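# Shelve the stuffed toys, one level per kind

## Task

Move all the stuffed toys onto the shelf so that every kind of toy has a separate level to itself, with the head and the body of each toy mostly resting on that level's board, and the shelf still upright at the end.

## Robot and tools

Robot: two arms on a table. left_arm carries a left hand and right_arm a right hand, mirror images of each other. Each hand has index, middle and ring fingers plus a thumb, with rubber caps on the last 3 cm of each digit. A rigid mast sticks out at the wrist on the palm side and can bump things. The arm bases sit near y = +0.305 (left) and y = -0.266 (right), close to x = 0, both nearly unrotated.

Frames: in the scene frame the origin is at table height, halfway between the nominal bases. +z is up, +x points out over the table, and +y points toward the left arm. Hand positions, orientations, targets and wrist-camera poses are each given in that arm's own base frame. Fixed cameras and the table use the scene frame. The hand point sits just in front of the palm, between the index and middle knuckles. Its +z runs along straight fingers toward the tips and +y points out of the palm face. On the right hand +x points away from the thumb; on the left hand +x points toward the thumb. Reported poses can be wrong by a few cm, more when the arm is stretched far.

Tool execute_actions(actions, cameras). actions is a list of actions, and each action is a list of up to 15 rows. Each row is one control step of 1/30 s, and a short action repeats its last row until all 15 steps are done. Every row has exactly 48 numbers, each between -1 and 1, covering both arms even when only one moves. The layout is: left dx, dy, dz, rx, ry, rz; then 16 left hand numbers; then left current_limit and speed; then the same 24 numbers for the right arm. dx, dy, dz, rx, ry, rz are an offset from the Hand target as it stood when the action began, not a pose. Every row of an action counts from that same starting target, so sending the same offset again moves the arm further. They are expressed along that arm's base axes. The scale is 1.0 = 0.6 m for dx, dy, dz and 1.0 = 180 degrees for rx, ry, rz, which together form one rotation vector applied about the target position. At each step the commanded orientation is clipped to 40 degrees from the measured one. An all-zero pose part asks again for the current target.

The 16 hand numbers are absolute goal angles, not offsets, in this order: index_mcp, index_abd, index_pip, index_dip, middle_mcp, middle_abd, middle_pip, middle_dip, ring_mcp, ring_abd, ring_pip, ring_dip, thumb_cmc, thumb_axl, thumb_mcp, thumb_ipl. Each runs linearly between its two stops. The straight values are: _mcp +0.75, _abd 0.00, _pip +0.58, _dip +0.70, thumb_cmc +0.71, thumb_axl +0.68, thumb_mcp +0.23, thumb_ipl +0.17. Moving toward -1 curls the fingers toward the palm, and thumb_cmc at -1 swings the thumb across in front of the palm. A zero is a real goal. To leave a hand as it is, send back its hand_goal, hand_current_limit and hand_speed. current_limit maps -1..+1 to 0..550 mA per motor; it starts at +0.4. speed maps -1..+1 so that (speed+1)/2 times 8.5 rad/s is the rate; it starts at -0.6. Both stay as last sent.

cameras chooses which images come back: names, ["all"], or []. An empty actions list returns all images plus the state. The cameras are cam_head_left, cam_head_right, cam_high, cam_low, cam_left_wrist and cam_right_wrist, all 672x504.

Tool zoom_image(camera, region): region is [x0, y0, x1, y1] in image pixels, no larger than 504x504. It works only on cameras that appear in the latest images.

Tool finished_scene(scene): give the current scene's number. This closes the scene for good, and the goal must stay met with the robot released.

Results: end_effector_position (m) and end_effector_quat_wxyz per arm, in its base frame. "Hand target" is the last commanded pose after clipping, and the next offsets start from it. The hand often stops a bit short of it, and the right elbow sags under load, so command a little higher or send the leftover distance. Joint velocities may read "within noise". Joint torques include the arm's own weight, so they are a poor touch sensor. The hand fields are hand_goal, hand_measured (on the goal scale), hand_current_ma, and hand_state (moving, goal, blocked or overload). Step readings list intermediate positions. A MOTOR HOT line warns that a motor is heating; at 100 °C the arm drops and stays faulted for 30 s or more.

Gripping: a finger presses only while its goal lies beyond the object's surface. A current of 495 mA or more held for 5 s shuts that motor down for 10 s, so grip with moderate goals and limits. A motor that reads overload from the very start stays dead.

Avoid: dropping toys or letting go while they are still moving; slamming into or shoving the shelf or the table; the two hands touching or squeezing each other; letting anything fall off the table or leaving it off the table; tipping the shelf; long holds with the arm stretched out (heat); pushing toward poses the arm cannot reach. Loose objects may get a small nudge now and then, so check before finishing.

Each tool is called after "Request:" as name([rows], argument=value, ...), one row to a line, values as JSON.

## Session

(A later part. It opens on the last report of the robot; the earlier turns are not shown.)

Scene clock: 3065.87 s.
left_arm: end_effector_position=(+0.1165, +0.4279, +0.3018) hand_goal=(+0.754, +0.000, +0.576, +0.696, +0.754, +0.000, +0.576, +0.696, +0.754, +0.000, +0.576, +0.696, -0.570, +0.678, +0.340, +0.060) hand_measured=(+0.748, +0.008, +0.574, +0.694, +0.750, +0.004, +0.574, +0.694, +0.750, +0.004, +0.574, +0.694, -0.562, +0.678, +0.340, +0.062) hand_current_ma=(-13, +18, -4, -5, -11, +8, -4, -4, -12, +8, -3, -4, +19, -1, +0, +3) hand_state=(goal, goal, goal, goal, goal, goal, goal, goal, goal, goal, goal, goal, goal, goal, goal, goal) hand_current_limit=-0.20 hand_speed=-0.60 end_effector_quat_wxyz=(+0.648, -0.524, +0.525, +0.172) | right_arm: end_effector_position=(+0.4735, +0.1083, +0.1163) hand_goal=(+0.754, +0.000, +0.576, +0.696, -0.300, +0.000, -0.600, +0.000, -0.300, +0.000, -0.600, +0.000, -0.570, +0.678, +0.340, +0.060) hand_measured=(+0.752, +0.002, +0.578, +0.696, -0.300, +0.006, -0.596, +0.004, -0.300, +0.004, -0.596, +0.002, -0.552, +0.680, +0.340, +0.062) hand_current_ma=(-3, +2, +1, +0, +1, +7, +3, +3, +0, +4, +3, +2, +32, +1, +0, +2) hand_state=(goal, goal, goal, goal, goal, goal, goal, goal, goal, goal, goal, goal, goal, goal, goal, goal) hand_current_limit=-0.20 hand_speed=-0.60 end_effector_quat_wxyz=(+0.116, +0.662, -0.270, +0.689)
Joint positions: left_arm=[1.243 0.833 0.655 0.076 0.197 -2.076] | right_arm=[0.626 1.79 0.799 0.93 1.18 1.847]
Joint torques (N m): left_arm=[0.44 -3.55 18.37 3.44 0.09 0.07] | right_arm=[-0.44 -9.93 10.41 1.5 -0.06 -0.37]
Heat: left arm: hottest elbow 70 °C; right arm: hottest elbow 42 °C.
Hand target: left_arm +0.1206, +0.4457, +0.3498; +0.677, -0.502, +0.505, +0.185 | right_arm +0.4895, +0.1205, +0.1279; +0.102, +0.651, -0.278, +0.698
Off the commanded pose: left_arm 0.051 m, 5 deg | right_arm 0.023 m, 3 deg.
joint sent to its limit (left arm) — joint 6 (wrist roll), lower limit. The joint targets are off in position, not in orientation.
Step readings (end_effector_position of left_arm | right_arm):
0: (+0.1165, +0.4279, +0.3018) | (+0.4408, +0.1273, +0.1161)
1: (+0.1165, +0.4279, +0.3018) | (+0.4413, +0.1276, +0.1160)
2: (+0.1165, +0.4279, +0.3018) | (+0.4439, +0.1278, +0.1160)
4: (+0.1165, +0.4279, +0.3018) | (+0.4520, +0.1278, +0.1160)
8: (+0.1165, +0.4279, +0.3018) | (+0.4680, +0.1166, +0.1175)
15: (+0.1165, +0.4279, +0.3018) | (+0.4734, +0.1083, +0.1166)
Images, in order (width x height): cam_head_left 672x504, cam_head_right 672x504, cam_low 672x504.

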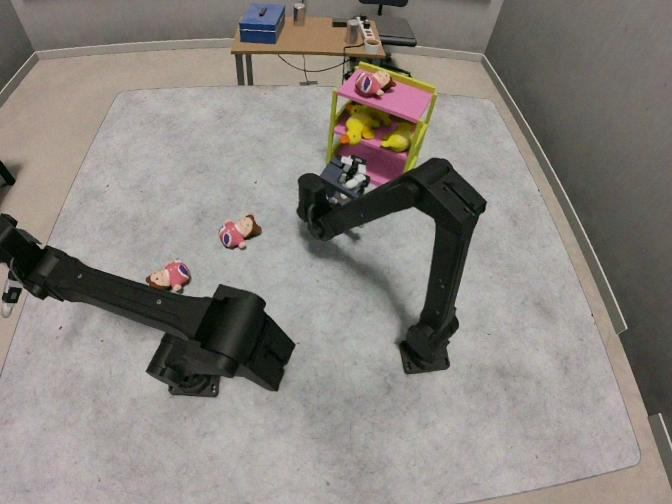

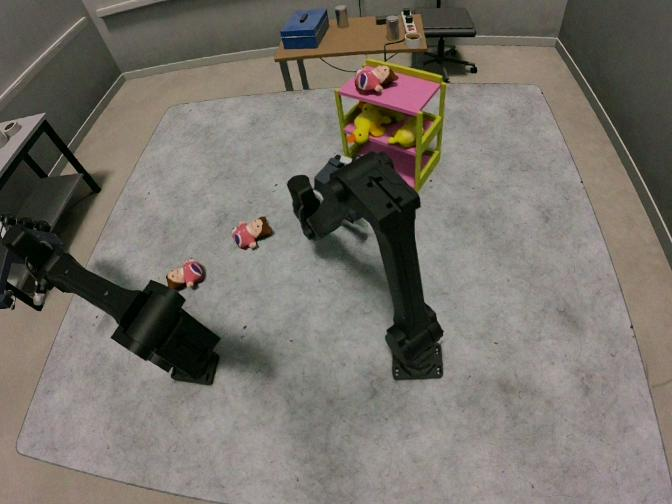

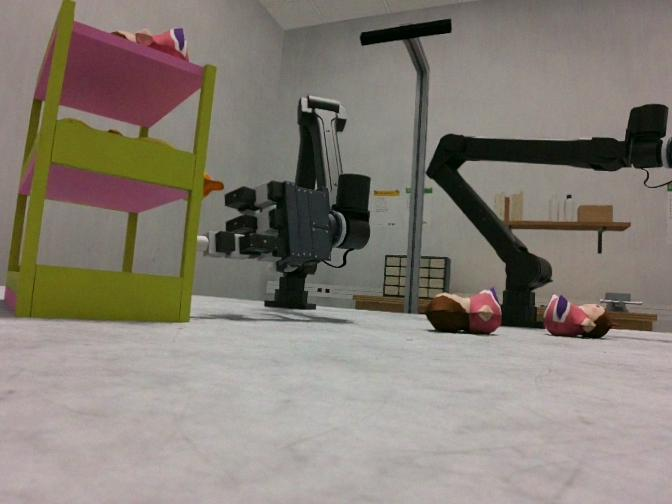

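Request:
execute_actions([
  [[0,0,0,0,0,0,0.754,0,0.576,0.696,0.754,0,0.576,0.696,0.754,0,0.576,0.696,-0.571,0.678,0.34,0.06,-0.2,-0.6,0,0,0.075,0,0,0,0.754,0,0.576,0.696,-0.3,0,-0.6,0,-0.3,0,-0.6,0,-0.57,0.678,0.34,0.06,-0.2,-0.6]],
], cameras=["cam_head_right","cam_head_left","cam_low"])

Request:
zoom_image(camera="cam_head_left", region=[315, 90, 415, 190])

Request:
zoom_image(camera="cam_low", region=[120, 100, 300, 280])

Scene clock: 3072.70 s.
left_arm: end_effector_position=(+0.1165, +0.4279, +0.3018) hand_goal=(+0.754, +0.000, +0.576, +0.696, +0.754, +0.000, +0.576, +0.696, +0.754, +0.000, +0.576, +0.696, -0.570, +0.678, +0.340, +0.060) hand_measured=(+0.748, +0.008, +0.574, +0.694, +0.750, +0.004, +0.574, +0.694, +0.750, +0.004, +0.574, +0.694, -0.562, +0.678, +0.340, +0.062) hand_current_ma=(-13, +18, -4, -5, -11, +8, -4, -4, -12, +8, -3, -4, +19, -1, +0, +3) hand_state=(goal, goal, goal, goal, goal, goal, goal, goal, goal, goal, goal, goal, goal, goal, goal, goal) hand_current_limit=-0.20 hand_speed=-0.60 end_effector_quat_wxyz=(+0.648, -0.524, +0.525, +0.172) | right_arm: end_effector_position=(+0.4761, +0.1100, +0.1568) hand_goal=(+0.754, +0.000, +0.576, +0.696, -0.300, +0.000, -0.600, +0.000, -0.300, +0.000, -0.600, +0.000, -0.570, +0.678, +0.340, +0.060) hand_measured=(+0.752, +0.002, +0.578, +0.696, -0.300, +0.006, -0.596, +0.004, -0.300, +0.004, -0.596, +0.002, -0.552, +0.680, +0.340, +0.062) hand_current_ma=(-3, +2, +1, +0, +1, +7, +3, +3, +0, +4, +3, +2, +32, +1, +0, +2) hand_state=(goal, goal, goal, goal, goal, goal, goal, goal, goal, goal, goal, goal, goal, goal, goal, goal) hand_current_limit=-0.20 hand_speed=-0.60 end_effector_quat_wxyz=(+0.116, +0.661, -0.270, +0.691)
Joint positions: left_arm=[1.243 0.833 0.655 0.076 0.197 -2.076] | right_arm=[0.626 1.698 0.824 0.827 1.179 1.836]
Joint torques (N m): left_arm=[-0.09 -3.31 18.25 3.36 0.04 0.03] | right_arm=[-0.32 -10.46 11.25 0.9 -0.07 -0.31]
Heat: left arm: hottest elbow 70 °C; right arm: hottest elbow 42 °C.
Hand target: left_arm +0.1206, +0.4457, +0.3498; +0.677, -0.502, +0.505, +0.185 | right_arm +0.4895, +0.1205, +0.1726; +0.102, +0.652, -0.278, +0.698
Off the commanded pose: left_arm 0.051 m, 5 deg | right_arm 0.023 m, 2 deg.
joint sent to its limit (left arm) — joint 6 (wrist roll), lower limit. The joint targets are off in position, not in orientation.
Step readings (end_effector_position of left_arm | right_arm):
0: (+0.1165, +0.4279, +0.3018) | (+0.4735, +0.1083, +0.1163)
1: (+0.1165, +0.4279, +0.3018) | (+0.4735, +0.1083, +0.1163)
2: (+0.1165, +0.4279, +0.3018) | (+0.4734, +0.1082, +0.1166)
4: (+0.1165, +0.4279, +0.3018) | (+0.4729, +0.1078, +0.1199)
8: (+0.1165, +0.4279, +0.3018) | (+0.4724, +0.1073, +0.1390)
15: (+0.1165, +0.4279, +0.3018) | (+0.4765, +0.1103, +0.1576)
Images, in order (width x height): cam_head_left 672x504, cam_head_right 672x504, cam_low 672x504.

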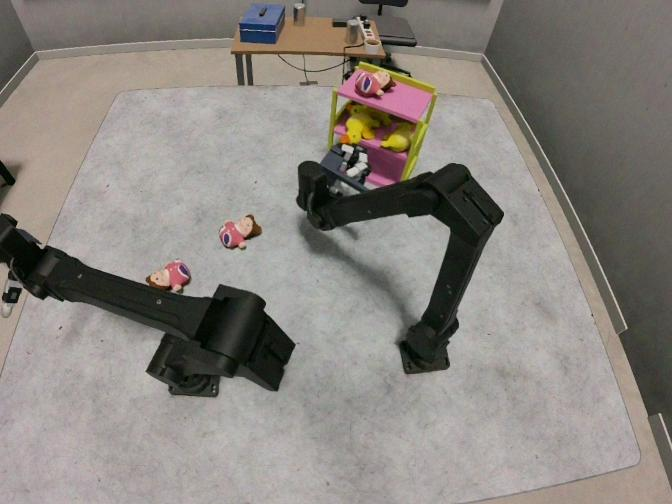

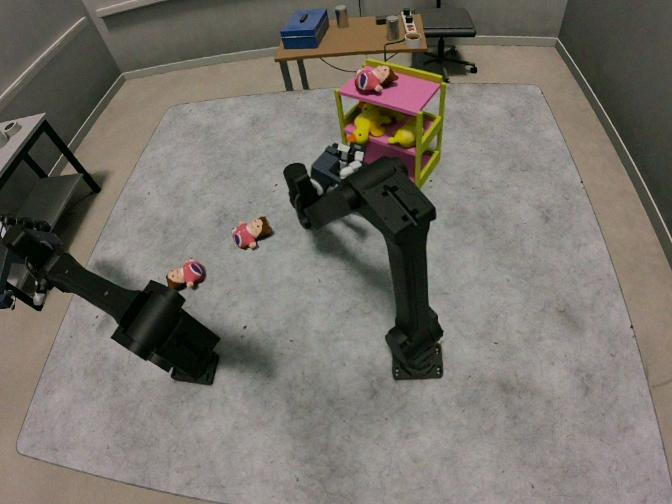

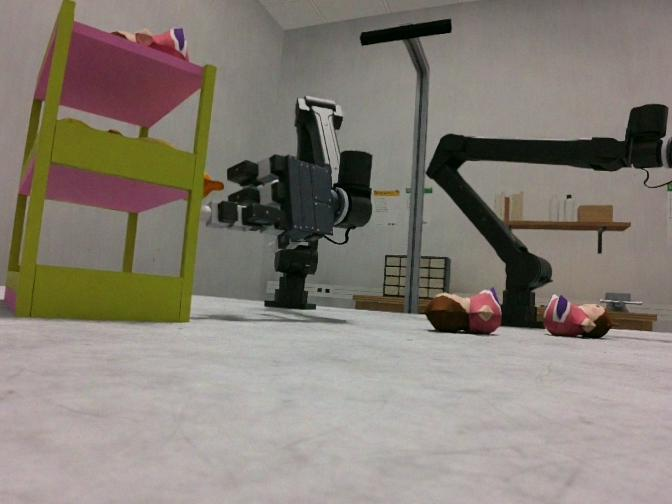

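Scaled by 5.040 from the camera's 672x504 image, which has a finer 960x720 frame.

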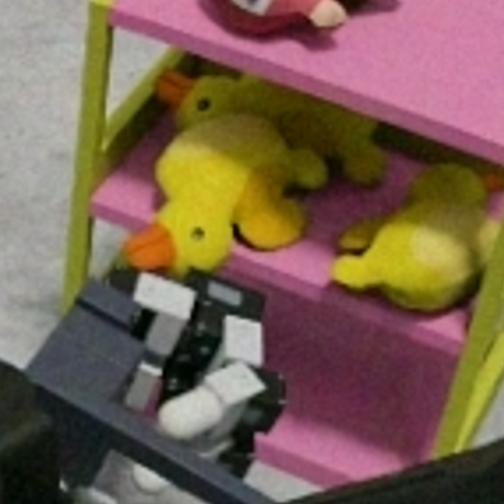

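Scaled by 2.800 from the camera's 672x504 image, which has a finer 960x720 frame.

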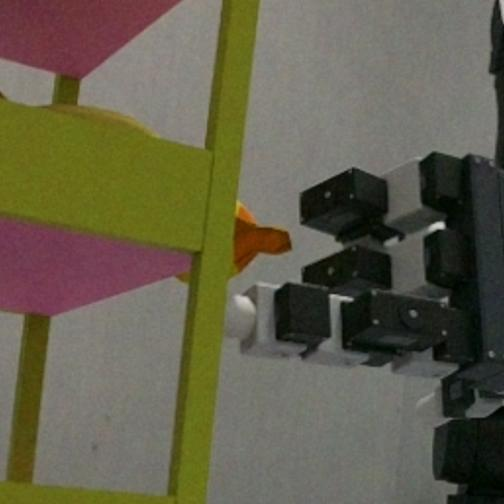

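Request:
execute_actions([
  [[0,0,0,0,0,0,0.754,0,0.576,0.696,0.754,0,0.576,0.696,0.754,0,0.576,0.696,-0.571,0.678,0.34,0.06,-0.2,-0.6,0.005,0,0.035,0,0,0,0.754,0,0.576,0.696,-0.3,0,-0.6,0,-0.3,0,-0.6,0,-0.57,0.678,0.34,0.06,-0.2,-0.6]],
], cameras=["cam_head_right","cam_head_left","cam_low"])

Request:
zoom_image(camera="cam_head_left", region=[315, 90, 415, 190])

Request:
zoom_image(camera="cam_low", region=[120, 100, 300, 280])

Scene clock: 3080.77 s.
left_arm: end_effector_position=(+0.1165, +0.4279, +0.3018) hand_goal=(+0.754, +0.000, +0.576, +0.696, +0.754, +0.000, +0.576, +0.696, +0.754, +0.000, +0.576, +0.696, -0.570, +0.678, +0.340, +0.060) hand_measured=(+0.748, +0.008, +0.574, +0.694, +0.750, +0.004, +0.574, +0.694, +0.750, +0.004, +0.574, +0.694, -0.562, +0.678, +0.340, +0.062) hand_current_ma=(-13, +18, -4, -5, -11, +8, -4, -4, -12, +8, -3, -4, +19, -1, +0, +3) hand_state=(goal, goal, goal, goal, goal, goal, goal, goal, goal, goal, goal, goal, goal, goal, goal, goal) hand_current_limit=-0.20 hand_speed=-0.60 end_effector_quat_wxyz=(+0.648, -0.524, +0.525, +0.172) | right_arm: end_effector_position=(+0.4772, +0.1107, +0.1709) hand_goal=(+0.754, +0.000, +0.576, +0.696, -0.300, +0.000, -0.600, +0.000, -0.300, +0.000, -0.600, +0.000, -0.570, +0.678, +0.340, +0.060) hand_measured=(+0.752, +0.004, +0.578, +0.696, -0.300, +0.006, -0.596, +0.004, -0.300, +0.004, -0.596, +0.002, -0.552, +0.680, +0.340, +0.062) hand_current_ma=(-3, +3, +1, +0, +1, +7, +3, +3, +0, +4, +3, +2, +32, +1, +0, +2) hand_state=(goal, goal, goal, goal, goal, goal, goal, goal, goal, goal, goal, goal, goal, goal, goal, goal) hand_current_limit=-0.20 hand_speed=-0.60 end_effector_quat_wxyz=(+0.120, +0.665, -0.264, +0.688)
Joint positions: left_arm=[1.243 0.833 0.655 0.076 0.197 -2.076] | right_arm=[0.626 1.666 0.838 0.763 1.176 1.836]
Joint torques (N m): left_arm=[0.09 -3.31 18.35 3.47 0.07 0.04] | right_arm=[-0.97 -10.93 12.14 0.72 -0.09 -0.31]
Heat: left arm: hottest elbow 70 °C; right arm: hottest elbow 44 °C.
Hand target: left_arm +0.1206, +0.4457, +0.3498; +0.677, -0.502, +0.505, +0.185 | right_arm +0.4926, +0.1206, +0.1938; +0.102, +0.651, -0.279, +0.698
Off the commanded pose: left_arm 0.051 m, 5 deg | right_arm 0.029 m, 3 deg.
joint sent to its limit (left arm) — joint 6 (wrist roll), lower limit. The joint targets are off in position, not in orientation.
Step readings (end_effector_position of left_arm | right_arm):
0: (+0.1165, +0.4279, +0.3018) | (+0.4761, +0.1100, +0.1568)
1: (+0.1165, +0.4279, +0.3018) | (+0.4761, +0.1099, +0.1568)
2: (+0.1165, +0.4279, +0.3018) | (+0.4760, +0.1098, +0.1566)
4: (+0.1165, +0.4279, +0.3018) | (+0.4755, +0.1095, +0.1570)
8: (+0.1165, +0.4279, +0.3018) | (+0.4751, +0.1092, +0.1628)
15: (+0.1165, +0.4279, +0.3018) | (+0.4772, +0.1108, +0.1710)
Images, in order (width x height): cam_head_left 672x504, cam_head_right 672x504, cam_low 672x504.

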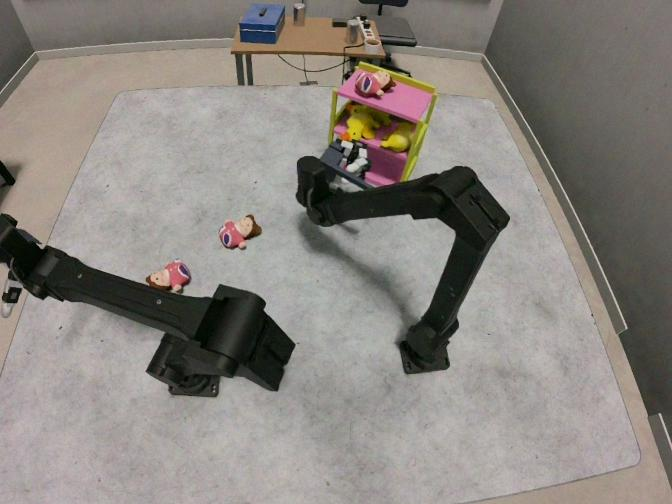

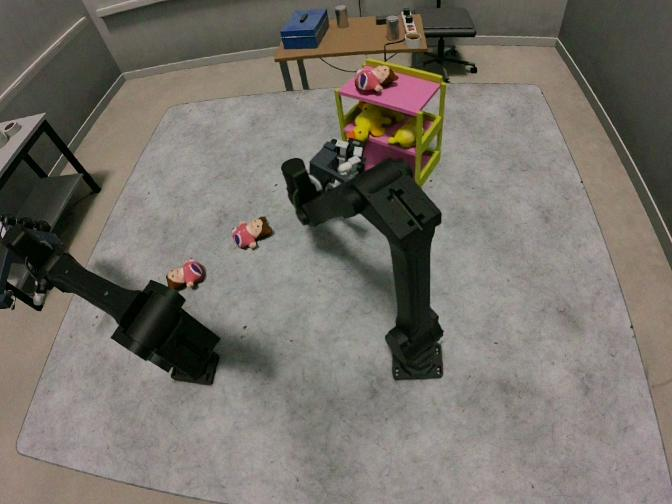

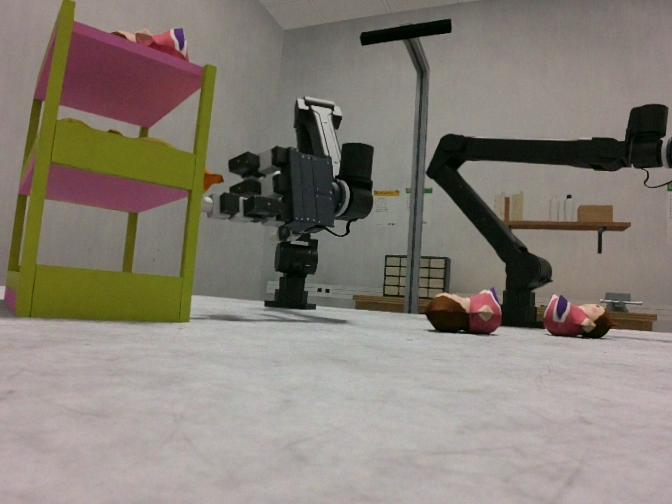

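Scaled by 5.040 from the camera's 672x504 image, which has a finer 960x720 frame.

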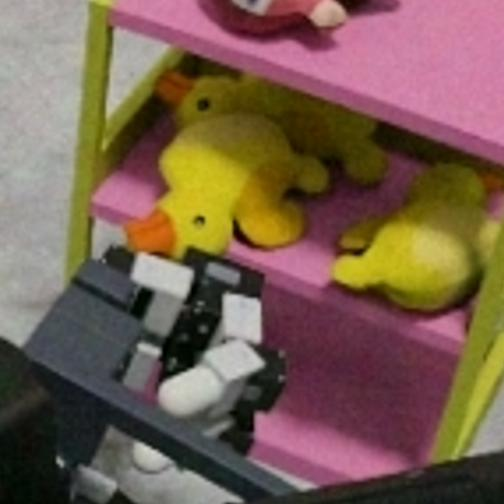

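Scaled by 2.800 from the camera's 672x504 image, which has a finer 960x720 frame.

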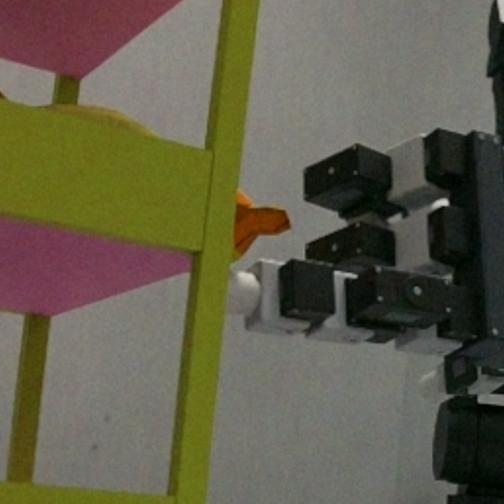

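Request:
execute_actions([
  [[0,0,0,0,0,0,0.754,0,0.576,0.696,0.754,0,0.576,0.696,0.754,0,0.576,0.696,-0.571,0.678,0.34,0.06,-0.2,-0.6,0.0,0,0.045,0,0,0,0.754,0,0.576,0.696,-0.3,0,-0.6,0,-0.3,0,-0.6,0,-0.57,0.678,0.34,0.06,0.0,-0.6]],
], cameras=["cam_head_right","cam_head_left","cam_low"])

Request:
zoom_image(camera="cam_head_left", region=[315, 90, 415, 190])

Request:
zoom_image(camera="cam_low", region=[120, 100, 300, 280])

Scene clock: 3088.70 s.
left_arm: end_effector_position=(+0.1165, +0.4279, +0.3018) hand_goal=(+0.754, +0.000, +0.576, +0.696, +0.754, +0.000, +0.576, +0.696, +0.754, +0.000, +0.576, +0.696, -0.570, +0.678, +0.340, +0.060) hand_measured=(+0.748, +0.008, +0.574, +0.694, +0.750, +0.004, +0.574, +0.694, +0.750, +0.004, +0.574, +0.694, -0.562, +0.678, +0.340, +0.062) hand_current_ma=(-13, +18, -4, -5, -11, +8, -4, -4, -12, +8, -3, -4, +19, -1, +0, +3) hand_state=(goal, goal, goal, goal, goal, goal, goal, goal, goal, goal, goal, goal, goal, goal, goal, goal) hand_current_limit=-0.20 hand_speed=-0.60 end_effector_quat_wxyz=(+0.648, -0.524, +0.525, +0.172) | right_arm: end_effector_position=(+0.4776, +0.1110, +0.1976) hand_goal=(+0.754, +0.000, +0.576, +0.696, -0.300, +0.000, -0.600, +0.000, -0.300, +0.000, -0.600, +0.000, -0.570, +0.678, +0.340, +0.060) hand_measured=(+0.752, +0.006, +0.578, +0.696, -0.300, +0.006, -0.596, +0.004, -0.300, +0.004, -0.596, +0.002, -0.552, +0.680, +0.340, +0.062) hand_current_ma=(-3, +5, +1, +0, +1, +7, +3, +3, +0, +4, +3, +2, +32, +1, +0, +2) hand_state=(goal, goal, goal, goal, goal, goal, goal, goal, goal, goal, goal, goal, goal, goal, goal, goal) hand_current_limit=0.00 hand_speed=-0.60 end_effector_quat_wxyz=(+0.119, +0.665, -0.264, +0.688)
Joint positions: left_arm=[1.243 0.833 0.655 0.076 0.197 -2.076] | right_arm=[0.626 1.61 0.861 0.685 1.176 1.836]
Joint torques (N m): left_arm=[0.56 -3.78 18.26 3.49 0.07 0.05] | right_arm=[-0.73 -10.29 12.88 0.83 -0.04 -0.29]
Heat: left arm: hottest elbow 70 °C; right arm: hottest elbow 44 °C.
Hand target: left_arm +0.1206, +0.4457, +0.3498; +0.677, -0.502, +0.505, +0.185 | right_arm +0.4926, +0.1205, +0.2208; +0.102, +0.652, -0.278, +0.698
Off the commanded pose: left_arm 0.051 m, 5 deg | right_arm 0.029 m, 3 deg.
joint sent to its limit (left arm) — joint 6 (wrist roll), lower limit. The joint targets are off in position, not in orientation.
Step readings (end_effector_position of left_arm | right_arm):
0: (+0.1165, +0.4279, +0.3018) | (+0.4772, +0.1107, +0.1709)
1: (+0.1165, +0.4279, +0.3018) | (+0.4771, +0.1107, +0.1710)
2: (+0.1165, +0.4279, +0.3018) | (+0.4769, +0.1105, +0.1711)
4: (+0.1165, +0.4279, +0.3018) | (+0.4758, +0.1097, +0.1736)
8: (+0.1165, +0.4279, +0.3018) | (+0.4752, +0.1093, +0.1859)
15: (+0.1165, +0.4279, +0.3018) | (+0.4779, +0.1112, +0.1981)
Images, in order (width x height): cam_head_left 672x504, cam_head_right 672x504, cam_low 672x504.

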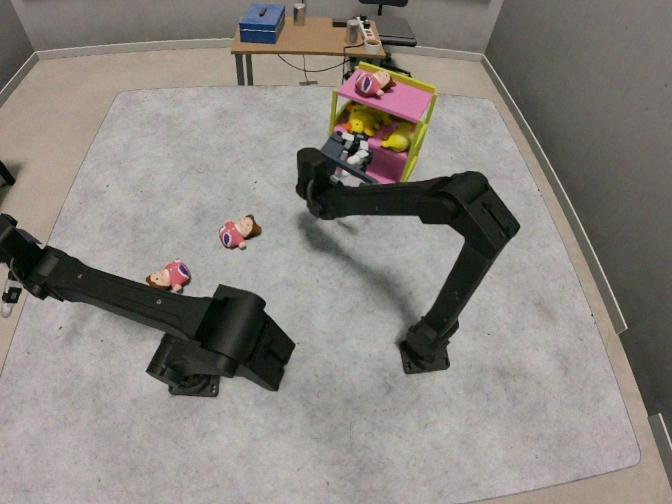

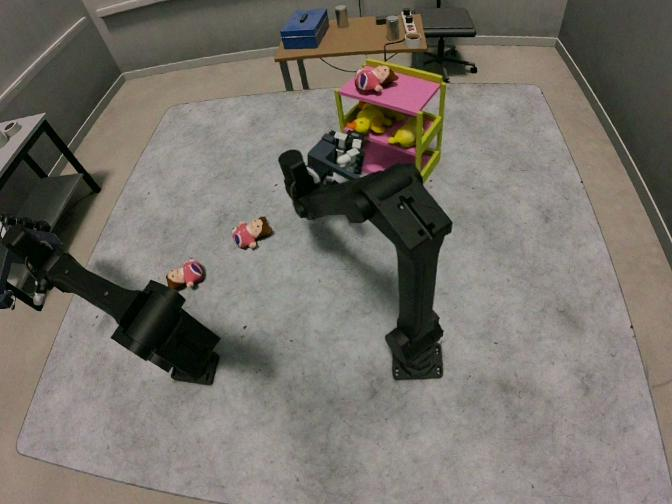

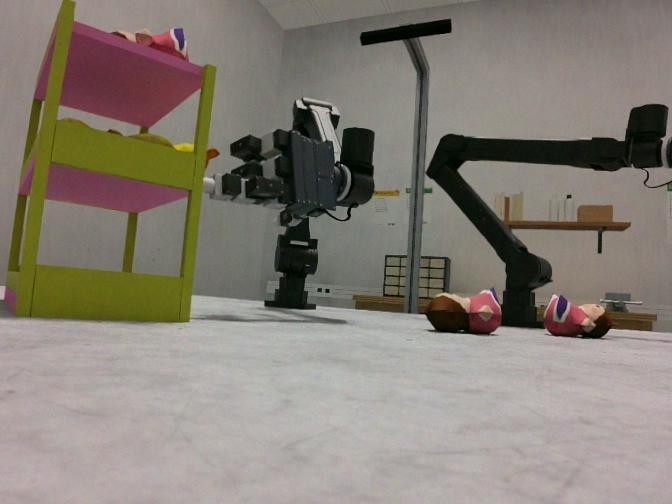

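Scaled by 5.040 from the camera's 672x504 image, which has a finer 960x720 frame.

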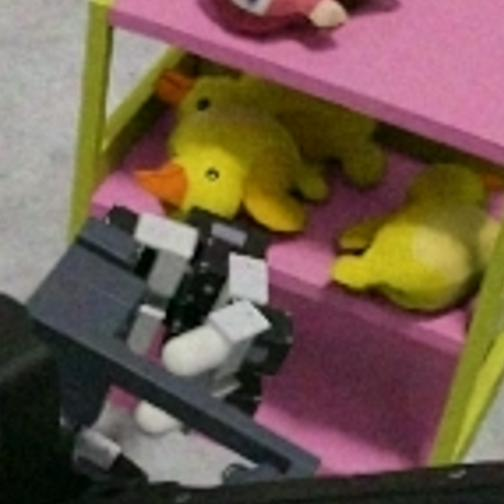

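Scaled by 2.800 from the camera's 672x504 image, which has a finer 960x720 frame.

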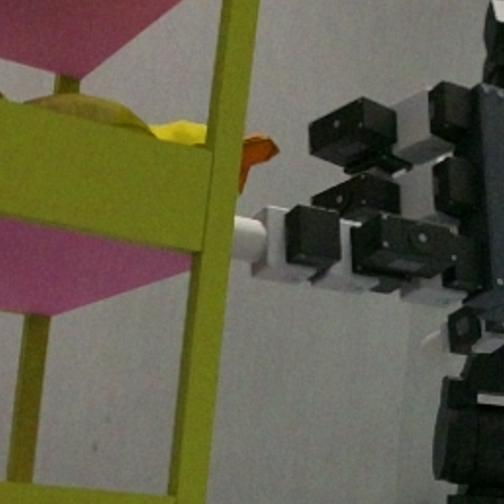

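Request:
execute_actions([
  [[0,0,0,0,0,0,0.754,0,0.576,0.696,0.754,0,0.576,0.696,0.754,0,0.576,0.696,-0.571,0.678,0.34,0.06,-0.2,-0.6,0.05,-0.03,0.006,0,0,0,0.754,0,0.576,0.696,-0.3,0,-0.6,0,-0.3,0,-0.6,0,-0.57,0.678,0.34,0.06,0.0,-0.6]],
], cameras=["cam_head_right","cam_head_left","cam_low"])

Request:
zoom_image(camera="cam_head_left", region=[315, 90, 415, 190])

Request:
zoom_image(camera="cam_low", region=[120, 100, 300, 280])

Scene clock: 3095.67 s.
left_arm: end_effector_position=(+0.1165, +0.4279, +0.3018) hand_goal=(+0.754, +0.000, +0.576, +0.696, +0.754, +0.000, +0.576, +0.696, +0.754, +0.000, +0.576, +0.696, -0.570, +0.678, +0.340, +0.060) hand_measured=(+0.748, +0.008, +0.574, +0.694, +0.750, +0.004, +0.574, +0.694, +0.750, +0.004, +0.574, +0.694, -0.562, +0.678, +0.340, +0.062) hand_current_ma=(-13, +18, -4, -5, -11, +8, -4, -4, -12, +8, -3, -4, +19, -1, +0, +3) hand_state=(goal, goal, goal, goal, goal, goal, goal, goal, goal, goal, goal, goal, goal, goal, goal, goal) hand_current_limit=-0.20 hand_speed=-0.60 end_effector_quat_wxyz=(+0.648, -0.524, +0.525, +0.172) | right_arm: end_effector_position=(+0.5049, +0.0929, +0.2041) hand_goal=(+0.754, +0.000, +0.576, +0.696, -0.300, +0.000, -0.600, +0.000, -0.300, +0.000, -0.600, +0.000, -0.570, +0.678, +0.340, +0.060) hand_measured=(+0.752, +0.006, +0.576, +0.696, -0.300, +0.006, -0.596, +0.004, -0.300, +0.004, -0.596, +0.002, -0.552, +0.680, +0.340, +0.062) hand_current_ma=(-3, +6, +0, +0, +1, +7, +3, +3, +0, +4, +3, +2, +32, +1, +0, +2) hand_state=(goal, goal, goal, goal, goal, goal, goal, goal, goal, goal, goal, goal, goal, goal, goal, goal) hand_current_limit=0.00 hand_speed=-0.60 end_effector_quat_wxyz=(+0.116, +0.664, -0.267, +0.689)
Joint positions: left_arm=[1.243 0.833 0.655 0.076 0.197 -2.076] | right_arm=[0.561 1.623 0.902 0.666 1.11 1.836]
Joint torques (N m): left_arm=[0.91 -3.78 18.3 3.41 0.08 0.05] | right_arm=[-0.97 -9.88 13.49 0.87 -0.06 -0.32]
Heat: left arm: hottest elbow 70 °C; right arm: hottest elbow 44 °C.
Hand target: left_arm +0.1206, +0.4457, +0.3498; +0.677, -0.502, +0.505, +0.185 | right_arm +0.5226, +0.1025, +0.2244; +0.102, +0.651, -0.278, +0.698
Off the commanded pose: left_arm 0.051 m, 5 deg | right_arm 0.029 m, 3 deg.
joint sent to its limit (left arm) — joint 6 (wrist roll), lower limit. The joint targets are off in position, not in orientation.
Step readings (end_effector_position of left_arm | right_arm):
0: (+0.1165, +0.4279, +0.3018) | (+0.4776, +0.1110, +0.1976)
1: (+0.1165, +0.4279, +0.3018) | (+0.4780, +0.1113, +0.1976)
2: (+0.1165, +0.4279, +0.3018) | (+0.4799, +0.1116, +0.1975)
4: (+0.1165, +0.4279, +0.3018) | (+0.4861, +0.1102, +0.1985)
8: (+0.1165, +0.4279, +0.3018) | (+0.4984, +0.0994, +0.2045)
15: (+0.1165, +0.4279, +0.3018) | (+0.5046, +0.0927, +0.2065)
Images, in order (width x height): cam_head_left 672x504, cam_head_right 672x504, cam_low 672x504.

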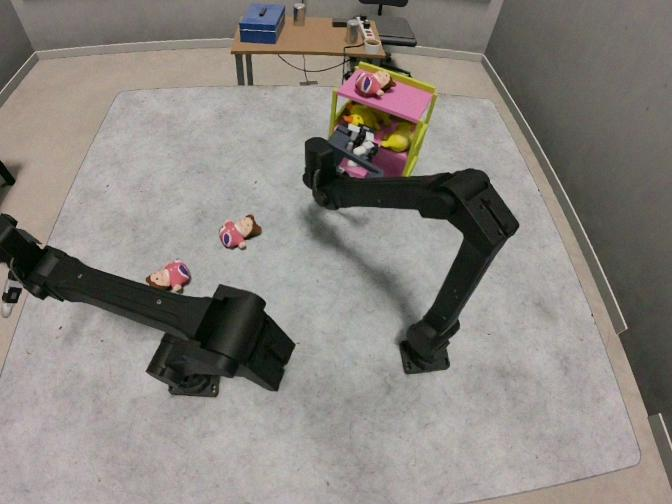

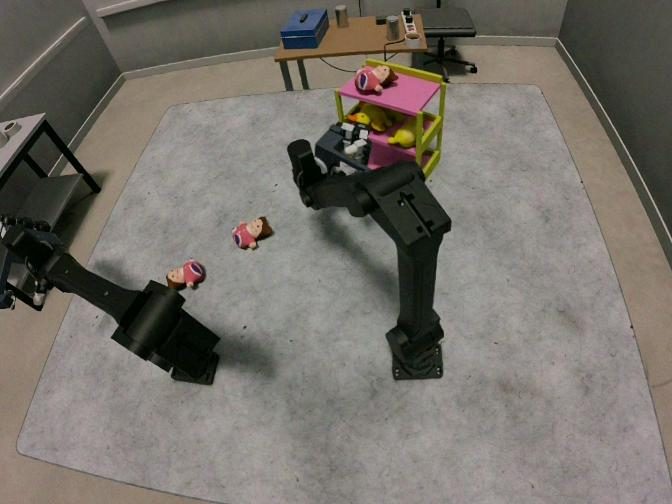

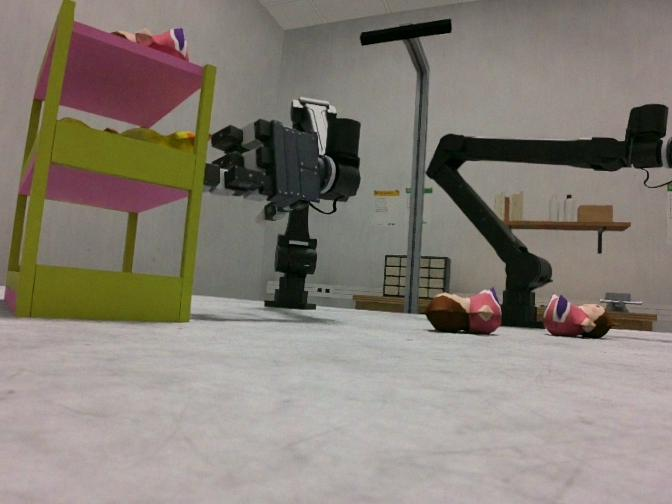

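Scaled by 5.040 from the camera's 672x504 image, which has a finer 960x720 frame.

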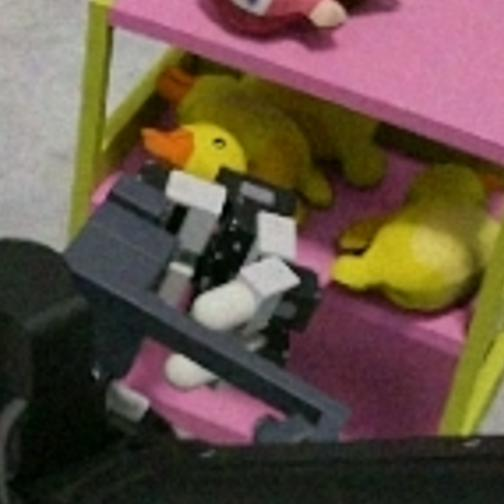

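Scaled by 2.800 from the camera's 672x504 image, which has a finer 960x720 frame.

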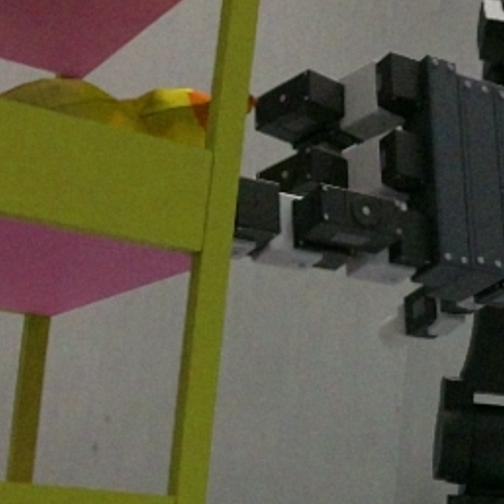

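Request:
execute_actions([
  [[0,0,0,0,0,0,0.754,0,0.576,0.696,0.754,0,0.576,0.696,0.754,0,0.576,0.696,-0.571,0.678,0.34,0.06,-0.2,-0.6,0.0,0,-0.035,0,0,0,0.754,0,0.576,0.696,-0.3,0,-0.6,0,-0.3,0,-0.6,0,-0.57,0.678,0.34,0.06,0.0,-0.6]],
  [[0,0,0,0,0,0,0.754,0,0.576,0.696,0.754,0,0.576,0.696,0.754,0,0.576,0.696,-0.571,0.678,0.34,0.06,-0.2,-0.6,-0.1,0.06,0.01,0,0,0,0.754,0,0.576,0.696,-0.3,0,-0.6,0,-0.3,0,-0.6,0,-0.57,0.678,0.34,0.06,0.0,-0.6]],
], cameras=["cam_head_right","cam_head_left","cam_low"])

Request:
zoom_image(camera="cam_head_left", region=[315, 90, 415, 190])

Request:
zoom_image(camera="cam_head_right", region=[325, 80, 425, 180])

Request:
zoom_image(camera="cam_low", region=[120, 100, 300, 280])

Scene clock: 3106.70 s.
left_arm: end_effector_position=(+0.1165, +0.4279, +0.3018) hand_goal=(+0.754, +0.000, +0.576, +0.696, +0.754, +0.000, +0.576, +0.696, +0.754, +0.000, +0.576, +0.696, -0.570, +0.678, +0.340, +0.060) hand_measured=(+0.748, +0.008, +0.574, +0.694, +0.750, +0.004, +0.574, +0.694, +0.750, +0.004, +0.574, +0.694, -0.562, +0.678, +0.340, +0.062) hand_current_ma=(-13, +18, -4, -5, -11, +8, -4, -4, -12, +8, -3, -4, +19, -1, +0, +3) hand_state=(goal, goal, goal, goal, goal, goal, goal, goal, goal, goal, goal, goal, goal, goal, goal, goal) hand_current_limit=-0.20 hand_speed=-0.60 end_effector_quat_wxyz=(+0.648, -0.524, +0.525, +0.172) | right_arm: end_effector_position=(+0.4643, +0.1428, +0.2063) hand_goal=(+0.754, +0.000, +0.576, +0.696, -0.300, +0.000, -0.600, +0.000, -0.300, +0.000, -0.600, +0.000, -0.570, +0.678, +0.340, +0.060) hand_measured=(+0.750, +0.010, +0.576, +0.696, -0.300, +0.006, -0.596, +0.004, -0.300, +0.004, -0.596, +0.002, -0.552, +0.680, +0.340, +0.062) hand_current_ma=(-4, +11, +0, +0, +1, +7, +3, +3, +0, +4, +3, +2, +32, +1, +0, +2) hand_state=(goal, goal, goal, goal, goal, goal, goal, goal, goal, goal, goal, goal, goal, goal, goal, goal) hand_current_limit=0.00 hand_speed=-0.60 end_effector_quat_wxyz=(+0.106, +0.658, -0.269, +0.695)
Joint positions: left_arm=[1.243 0.833 0.655 0.076 0.197 -2.076] | right_arm=[0.699 1.608 0.883 0.69 1.238 1.841]
Joint torques (N m): left_arm=[0.79 -3.43 18.17 3.45 0.07 0.04] | right_arm=[-1.32 -10.99 7.71 1.69 0.19 -0.29]
Heat: left arm: hottest elbow 70 °C; right arm: hottest elbow 46 °C.
Hand target: left_arm +0.1206, +0.4457, +0.3498; +0.677, -0.502, +0.505, +0.185 | right_arm +0.4626, +0.1385, +0.2094; +0.102, +0.652, -0.278, +0.698
Off the commanded pose: left_arm 0.051 m, 5 deg | right_arm 0.006 m, 1 deg.
joint sent to its limit (left arm) — joint 6 (wrist roll), lower limit. The joint targets are off in position, not in orientation.
Step readings (end_effector_position of left_arm | right_arm):
0: (+0.1165, +0.4279, +0.3018) | (+0.5049, +0.0929, +0.2041)
1: (+0.1165, +0.4279, +0.3018) | (+0.5049, +0.0929, +0.2041)
2: (+0.1165, +0.4279, +0.3018) | (+0.5049, +0.0929, +0.2036)
4: (+0.1165, +0.4279, +0.3018) | (+0.5054, +0.0932, +0.2010)
8: (+0.1165, +0.4279, +0.3018) | (+0.5073, +0.0944, +0.1913)
15: (+0.1165, +0.4279, +0.3018) | (+0.5079, +0.0948, +0.1906)
16: (+0.1165, +0.4279, +0.3018) | (+0.5074, +0.0947, +0.1907)
17: (+0.1165, +0.4279, +0.3018) | (+0.5041, +0.0955, +0.1908)
19: (+0.1165, +0.4279, +0.3018) | (+0.4948, +0.0999, +0.1923)
23: (+0.1165, +0.4279, +0.3018) | (+0.4758, +0.1272, +0.1990)
30: (+0.1165, +0.4279, +0.3018) | (+0.4651, +0.1437, +0.2072)
Images, in order (width x height): cam_head_left 672x504, cam_head_right 672x504, cam_low 672x504.

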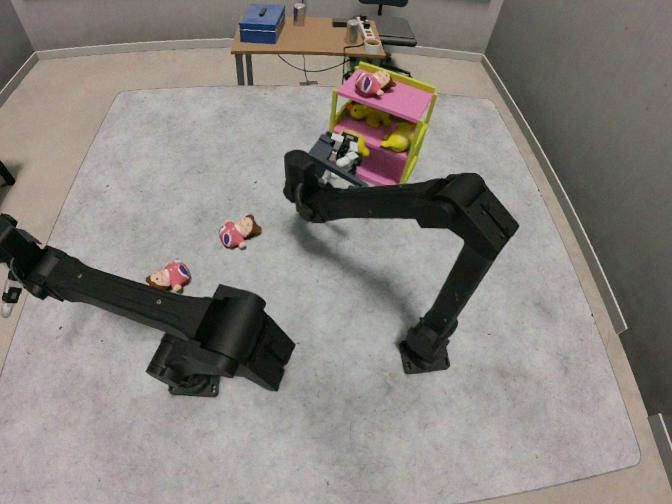

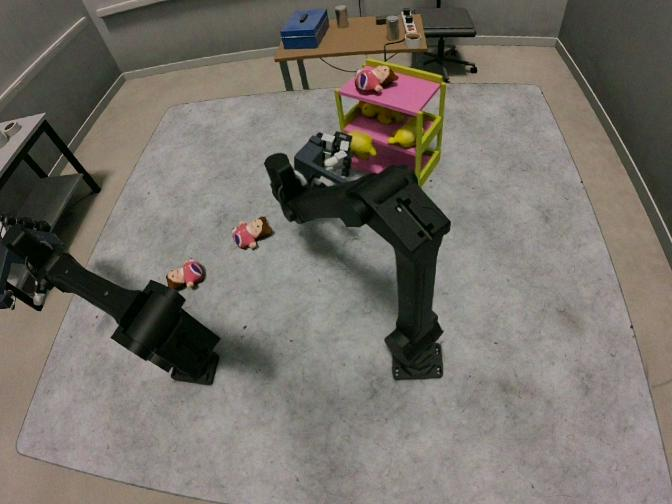

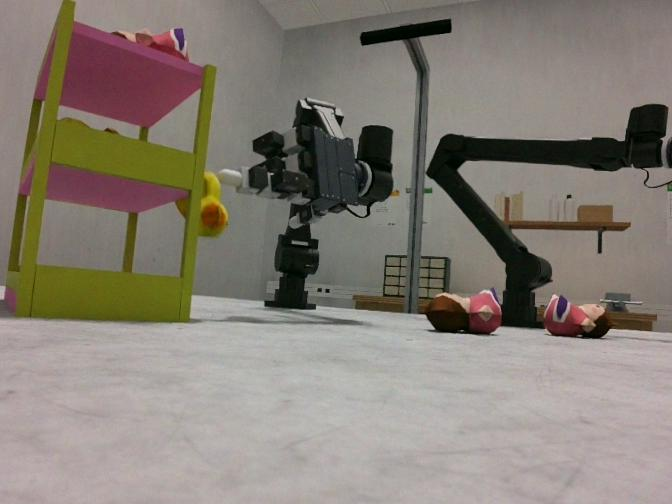

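Scaled by 5.040 from the camera's 672x504 image, which has a finer 960x720 frame.

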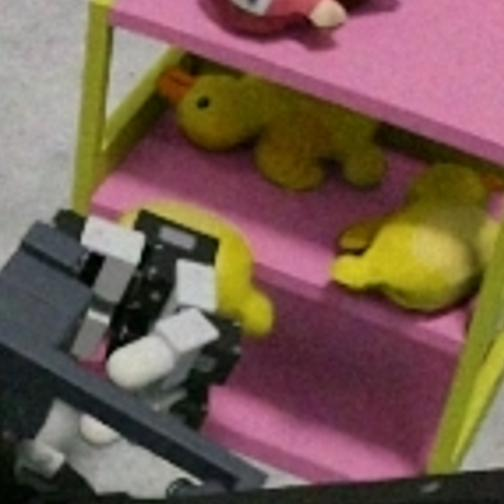

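Scaled by 5.040 from the camera's 672x504 image, which has a finer 960x720 frame.

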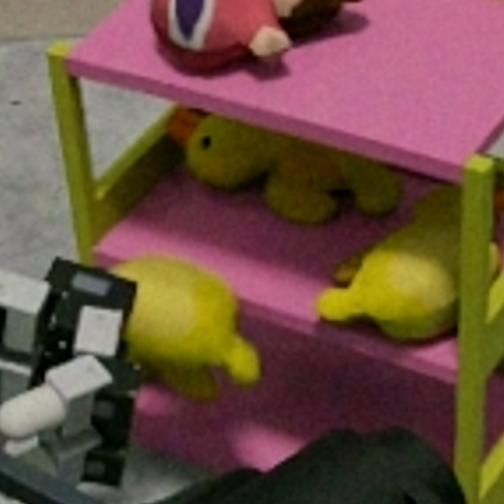

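Scaled by 2.800 from the camera's 672x504 image, which has a finer 960x720 frame.

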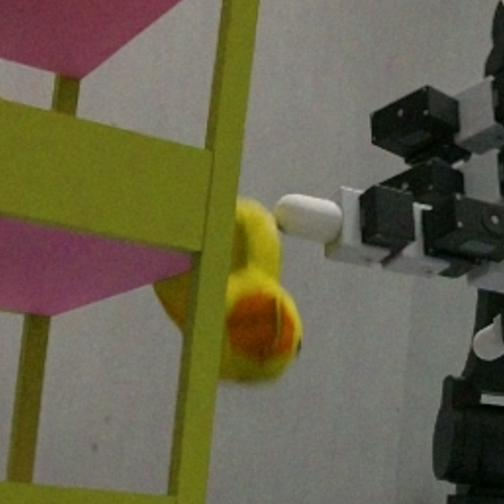

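Request:
execute_actions(actions=[])

Request:
zoom_image(camera="cam_head_right", region=[320, 60, 470, 210])

Request:
zoom_image(camera="cam_head_left", region=[310, 60, 460, 210])

Request:
zoom_image(camera="cam_low", region=[0, 100, 300, 340])

Scene clock: 3111.70 s.
left_arm: end_effector_position=(+0.1165, +0.4279, +0.3018) hand_goal=(+0.754, +0.000, +0.576, +0.696, +0.754, +0.000, +0.576, +0.696, +0.754, +0.000, +0.576, +0.696, -0.570, +0.678, +0.340, +0.060) hand_measured=(+0.748, +0.008, +0.574, +0.694, +0.750, +0.004, +0.574, +0.694, +0.750, +0.004, +0.574, +0.694, -0.562, +0.678, +0.340, +0.062) hand_current_ma=(-13, +18, -4, -5, -11, +8, -4, -4, -12, +8, -3, -4, +19, -1, +0, +3) hand_state=(goal, goal, goal, goal, goal, goal, goal, goal, goal, goal, goal, goal, goal, goal, goal, goal) hand_current_limit=-0.20 hand_speed=-0.60 end_effector_quat_wxyz=(+0.648, -0.524, +0.525, +0.172) | right_arm: end_effector_position=(+0.4642, +0.1427, +0.2063) hand_goal=(+0.754, +0.000, +0.576, +0.696, -0.300, +0.000, -0.600, +0.000, -0.300, +0.000, -0.600, +0.000, -0.570, +0.678, +0.340, +0.060) hand_measured=(+0.750, +0.010, +0.576, +0.696, -0.300, +0.006, -0.596, +0.004, -0.300, +0.004, -0.596, +0.002, -0.552, +0.680, +0.340, +0.062) hand_current_ma=(-4, +11, +0, +0, +1, +7, +3, +3, +0, +4, +3, +2, +32, +1, +0, +2) hand_state=(goal, goal, goal, goal, goal, goal, goal, goal, goal, goal, goal, goal, goal, goal, goal, goal) hand_current_limit=0.00 hand_speed=-0.60 end_effector_quat_wxyz=(+0.106, +0.658, -0.269, +0.695)
Joint positions: left_arm=[1.243 0.833 0.655 0.076 0.197 -2.076] | right_arm=[0.699 1.608 0.883 0.69 1.239 1.841]
Joint velocities: within noise
Joint torques (N m): left_arm=[0.62 -3.14 18.3 3.4 0.07 0.08] | right_arm=[-1.14 -10.52 7.64 1.74 0.21 -0.27]
Heat: left arm: hottest elbow 70 °C; right arm: hottest elbow 45 °C.
Hand target: left_arm +0.1206, +0.4457, +0.3498; +0.677, -0.502, +0.505, +0.185 | right_arm +0.4625, +0.1386, +0.2094; +0.102, +0.652, -0.278, +0.698
Off the commanded pose: left_arm 0.051 m, 5 deg | right_arm 0.005 m, 1 deg.
camera_calibration:
cam_left_wrist: T_world_to_cam=[[0.166971, 0.0300587, 0.985503, -0.365066], [0.201227, -0.979536, -0.00421667, 0.344246], [0.965209, 0.199014, -0.169603, -0.026345], [0, 0, 0, 1]] pos_world=[0.0171123, 0.353418, 0.356757]
cam_right_wrist: T_world_to_cam=[[-0.236921, -0.358668, -0.902899, 0.377397], [-0.29738, 0.911523, -0.284061, 0.0193184], [0.924896, 0.201204, -0.32262, -0.268342], [0, 0, 0, 1]] pos_world=[0.343347, 0.171742, 0.259666]

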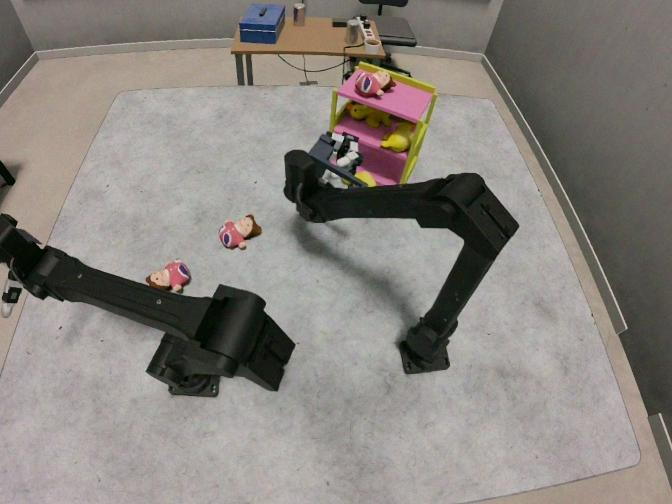

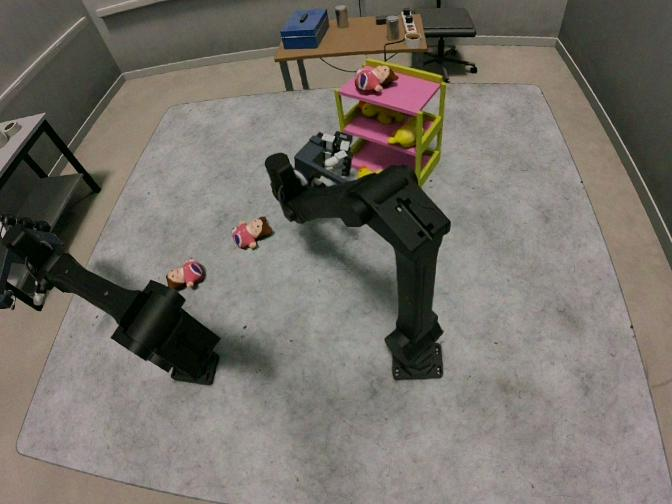

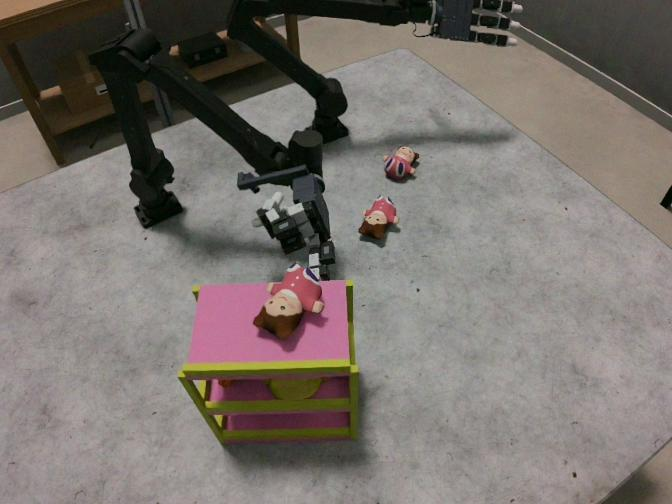

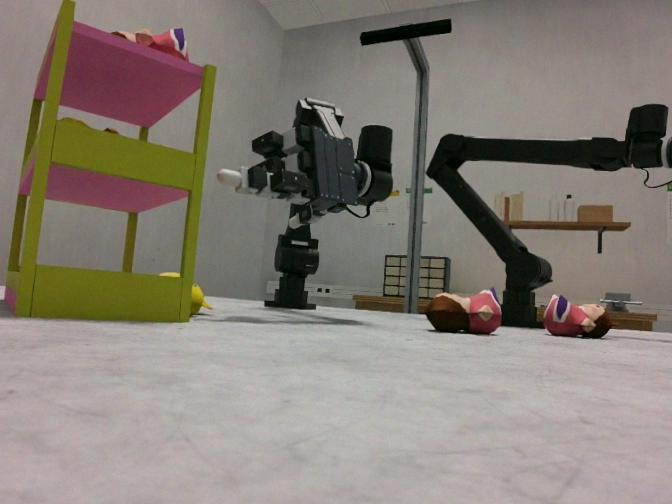

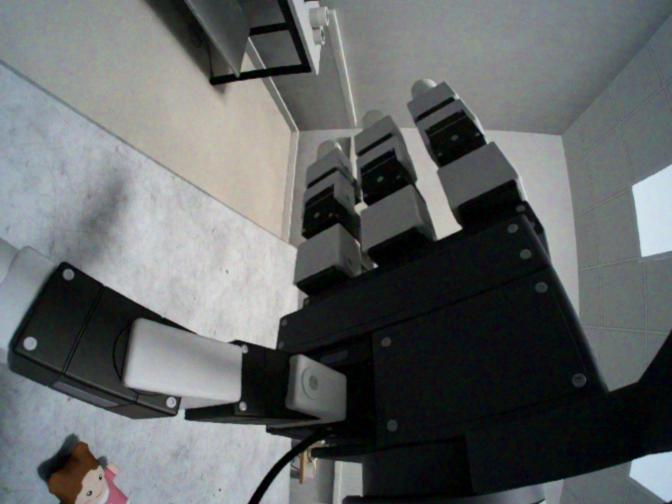

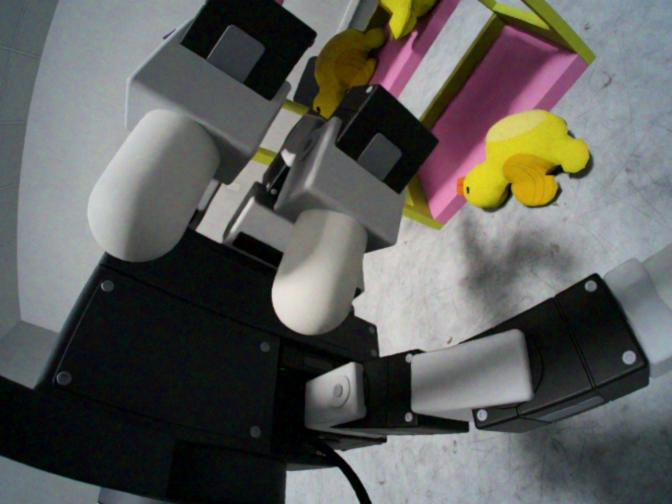

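Scaled by 3.360 from the camera's 672x504 image, which has a finer 960x720 frame.

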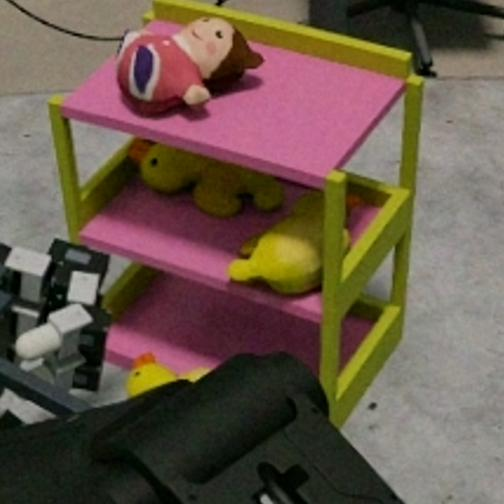

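Scaled by 3.360 from the camera's 672x504 image, which has a finer 960x720 frame.

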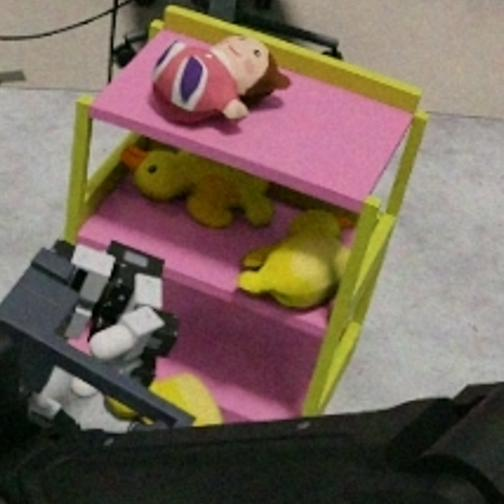

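Scaled by 1.680 from the camera's 672x504 image, which has a finer 960x720 frame.

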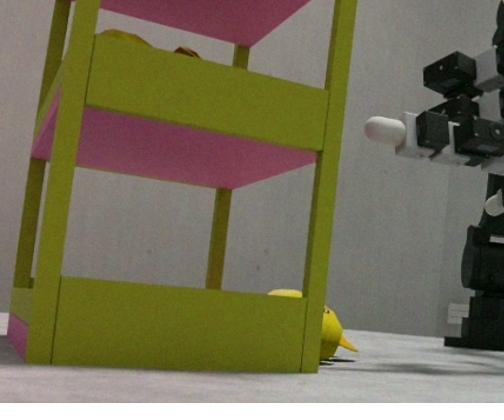

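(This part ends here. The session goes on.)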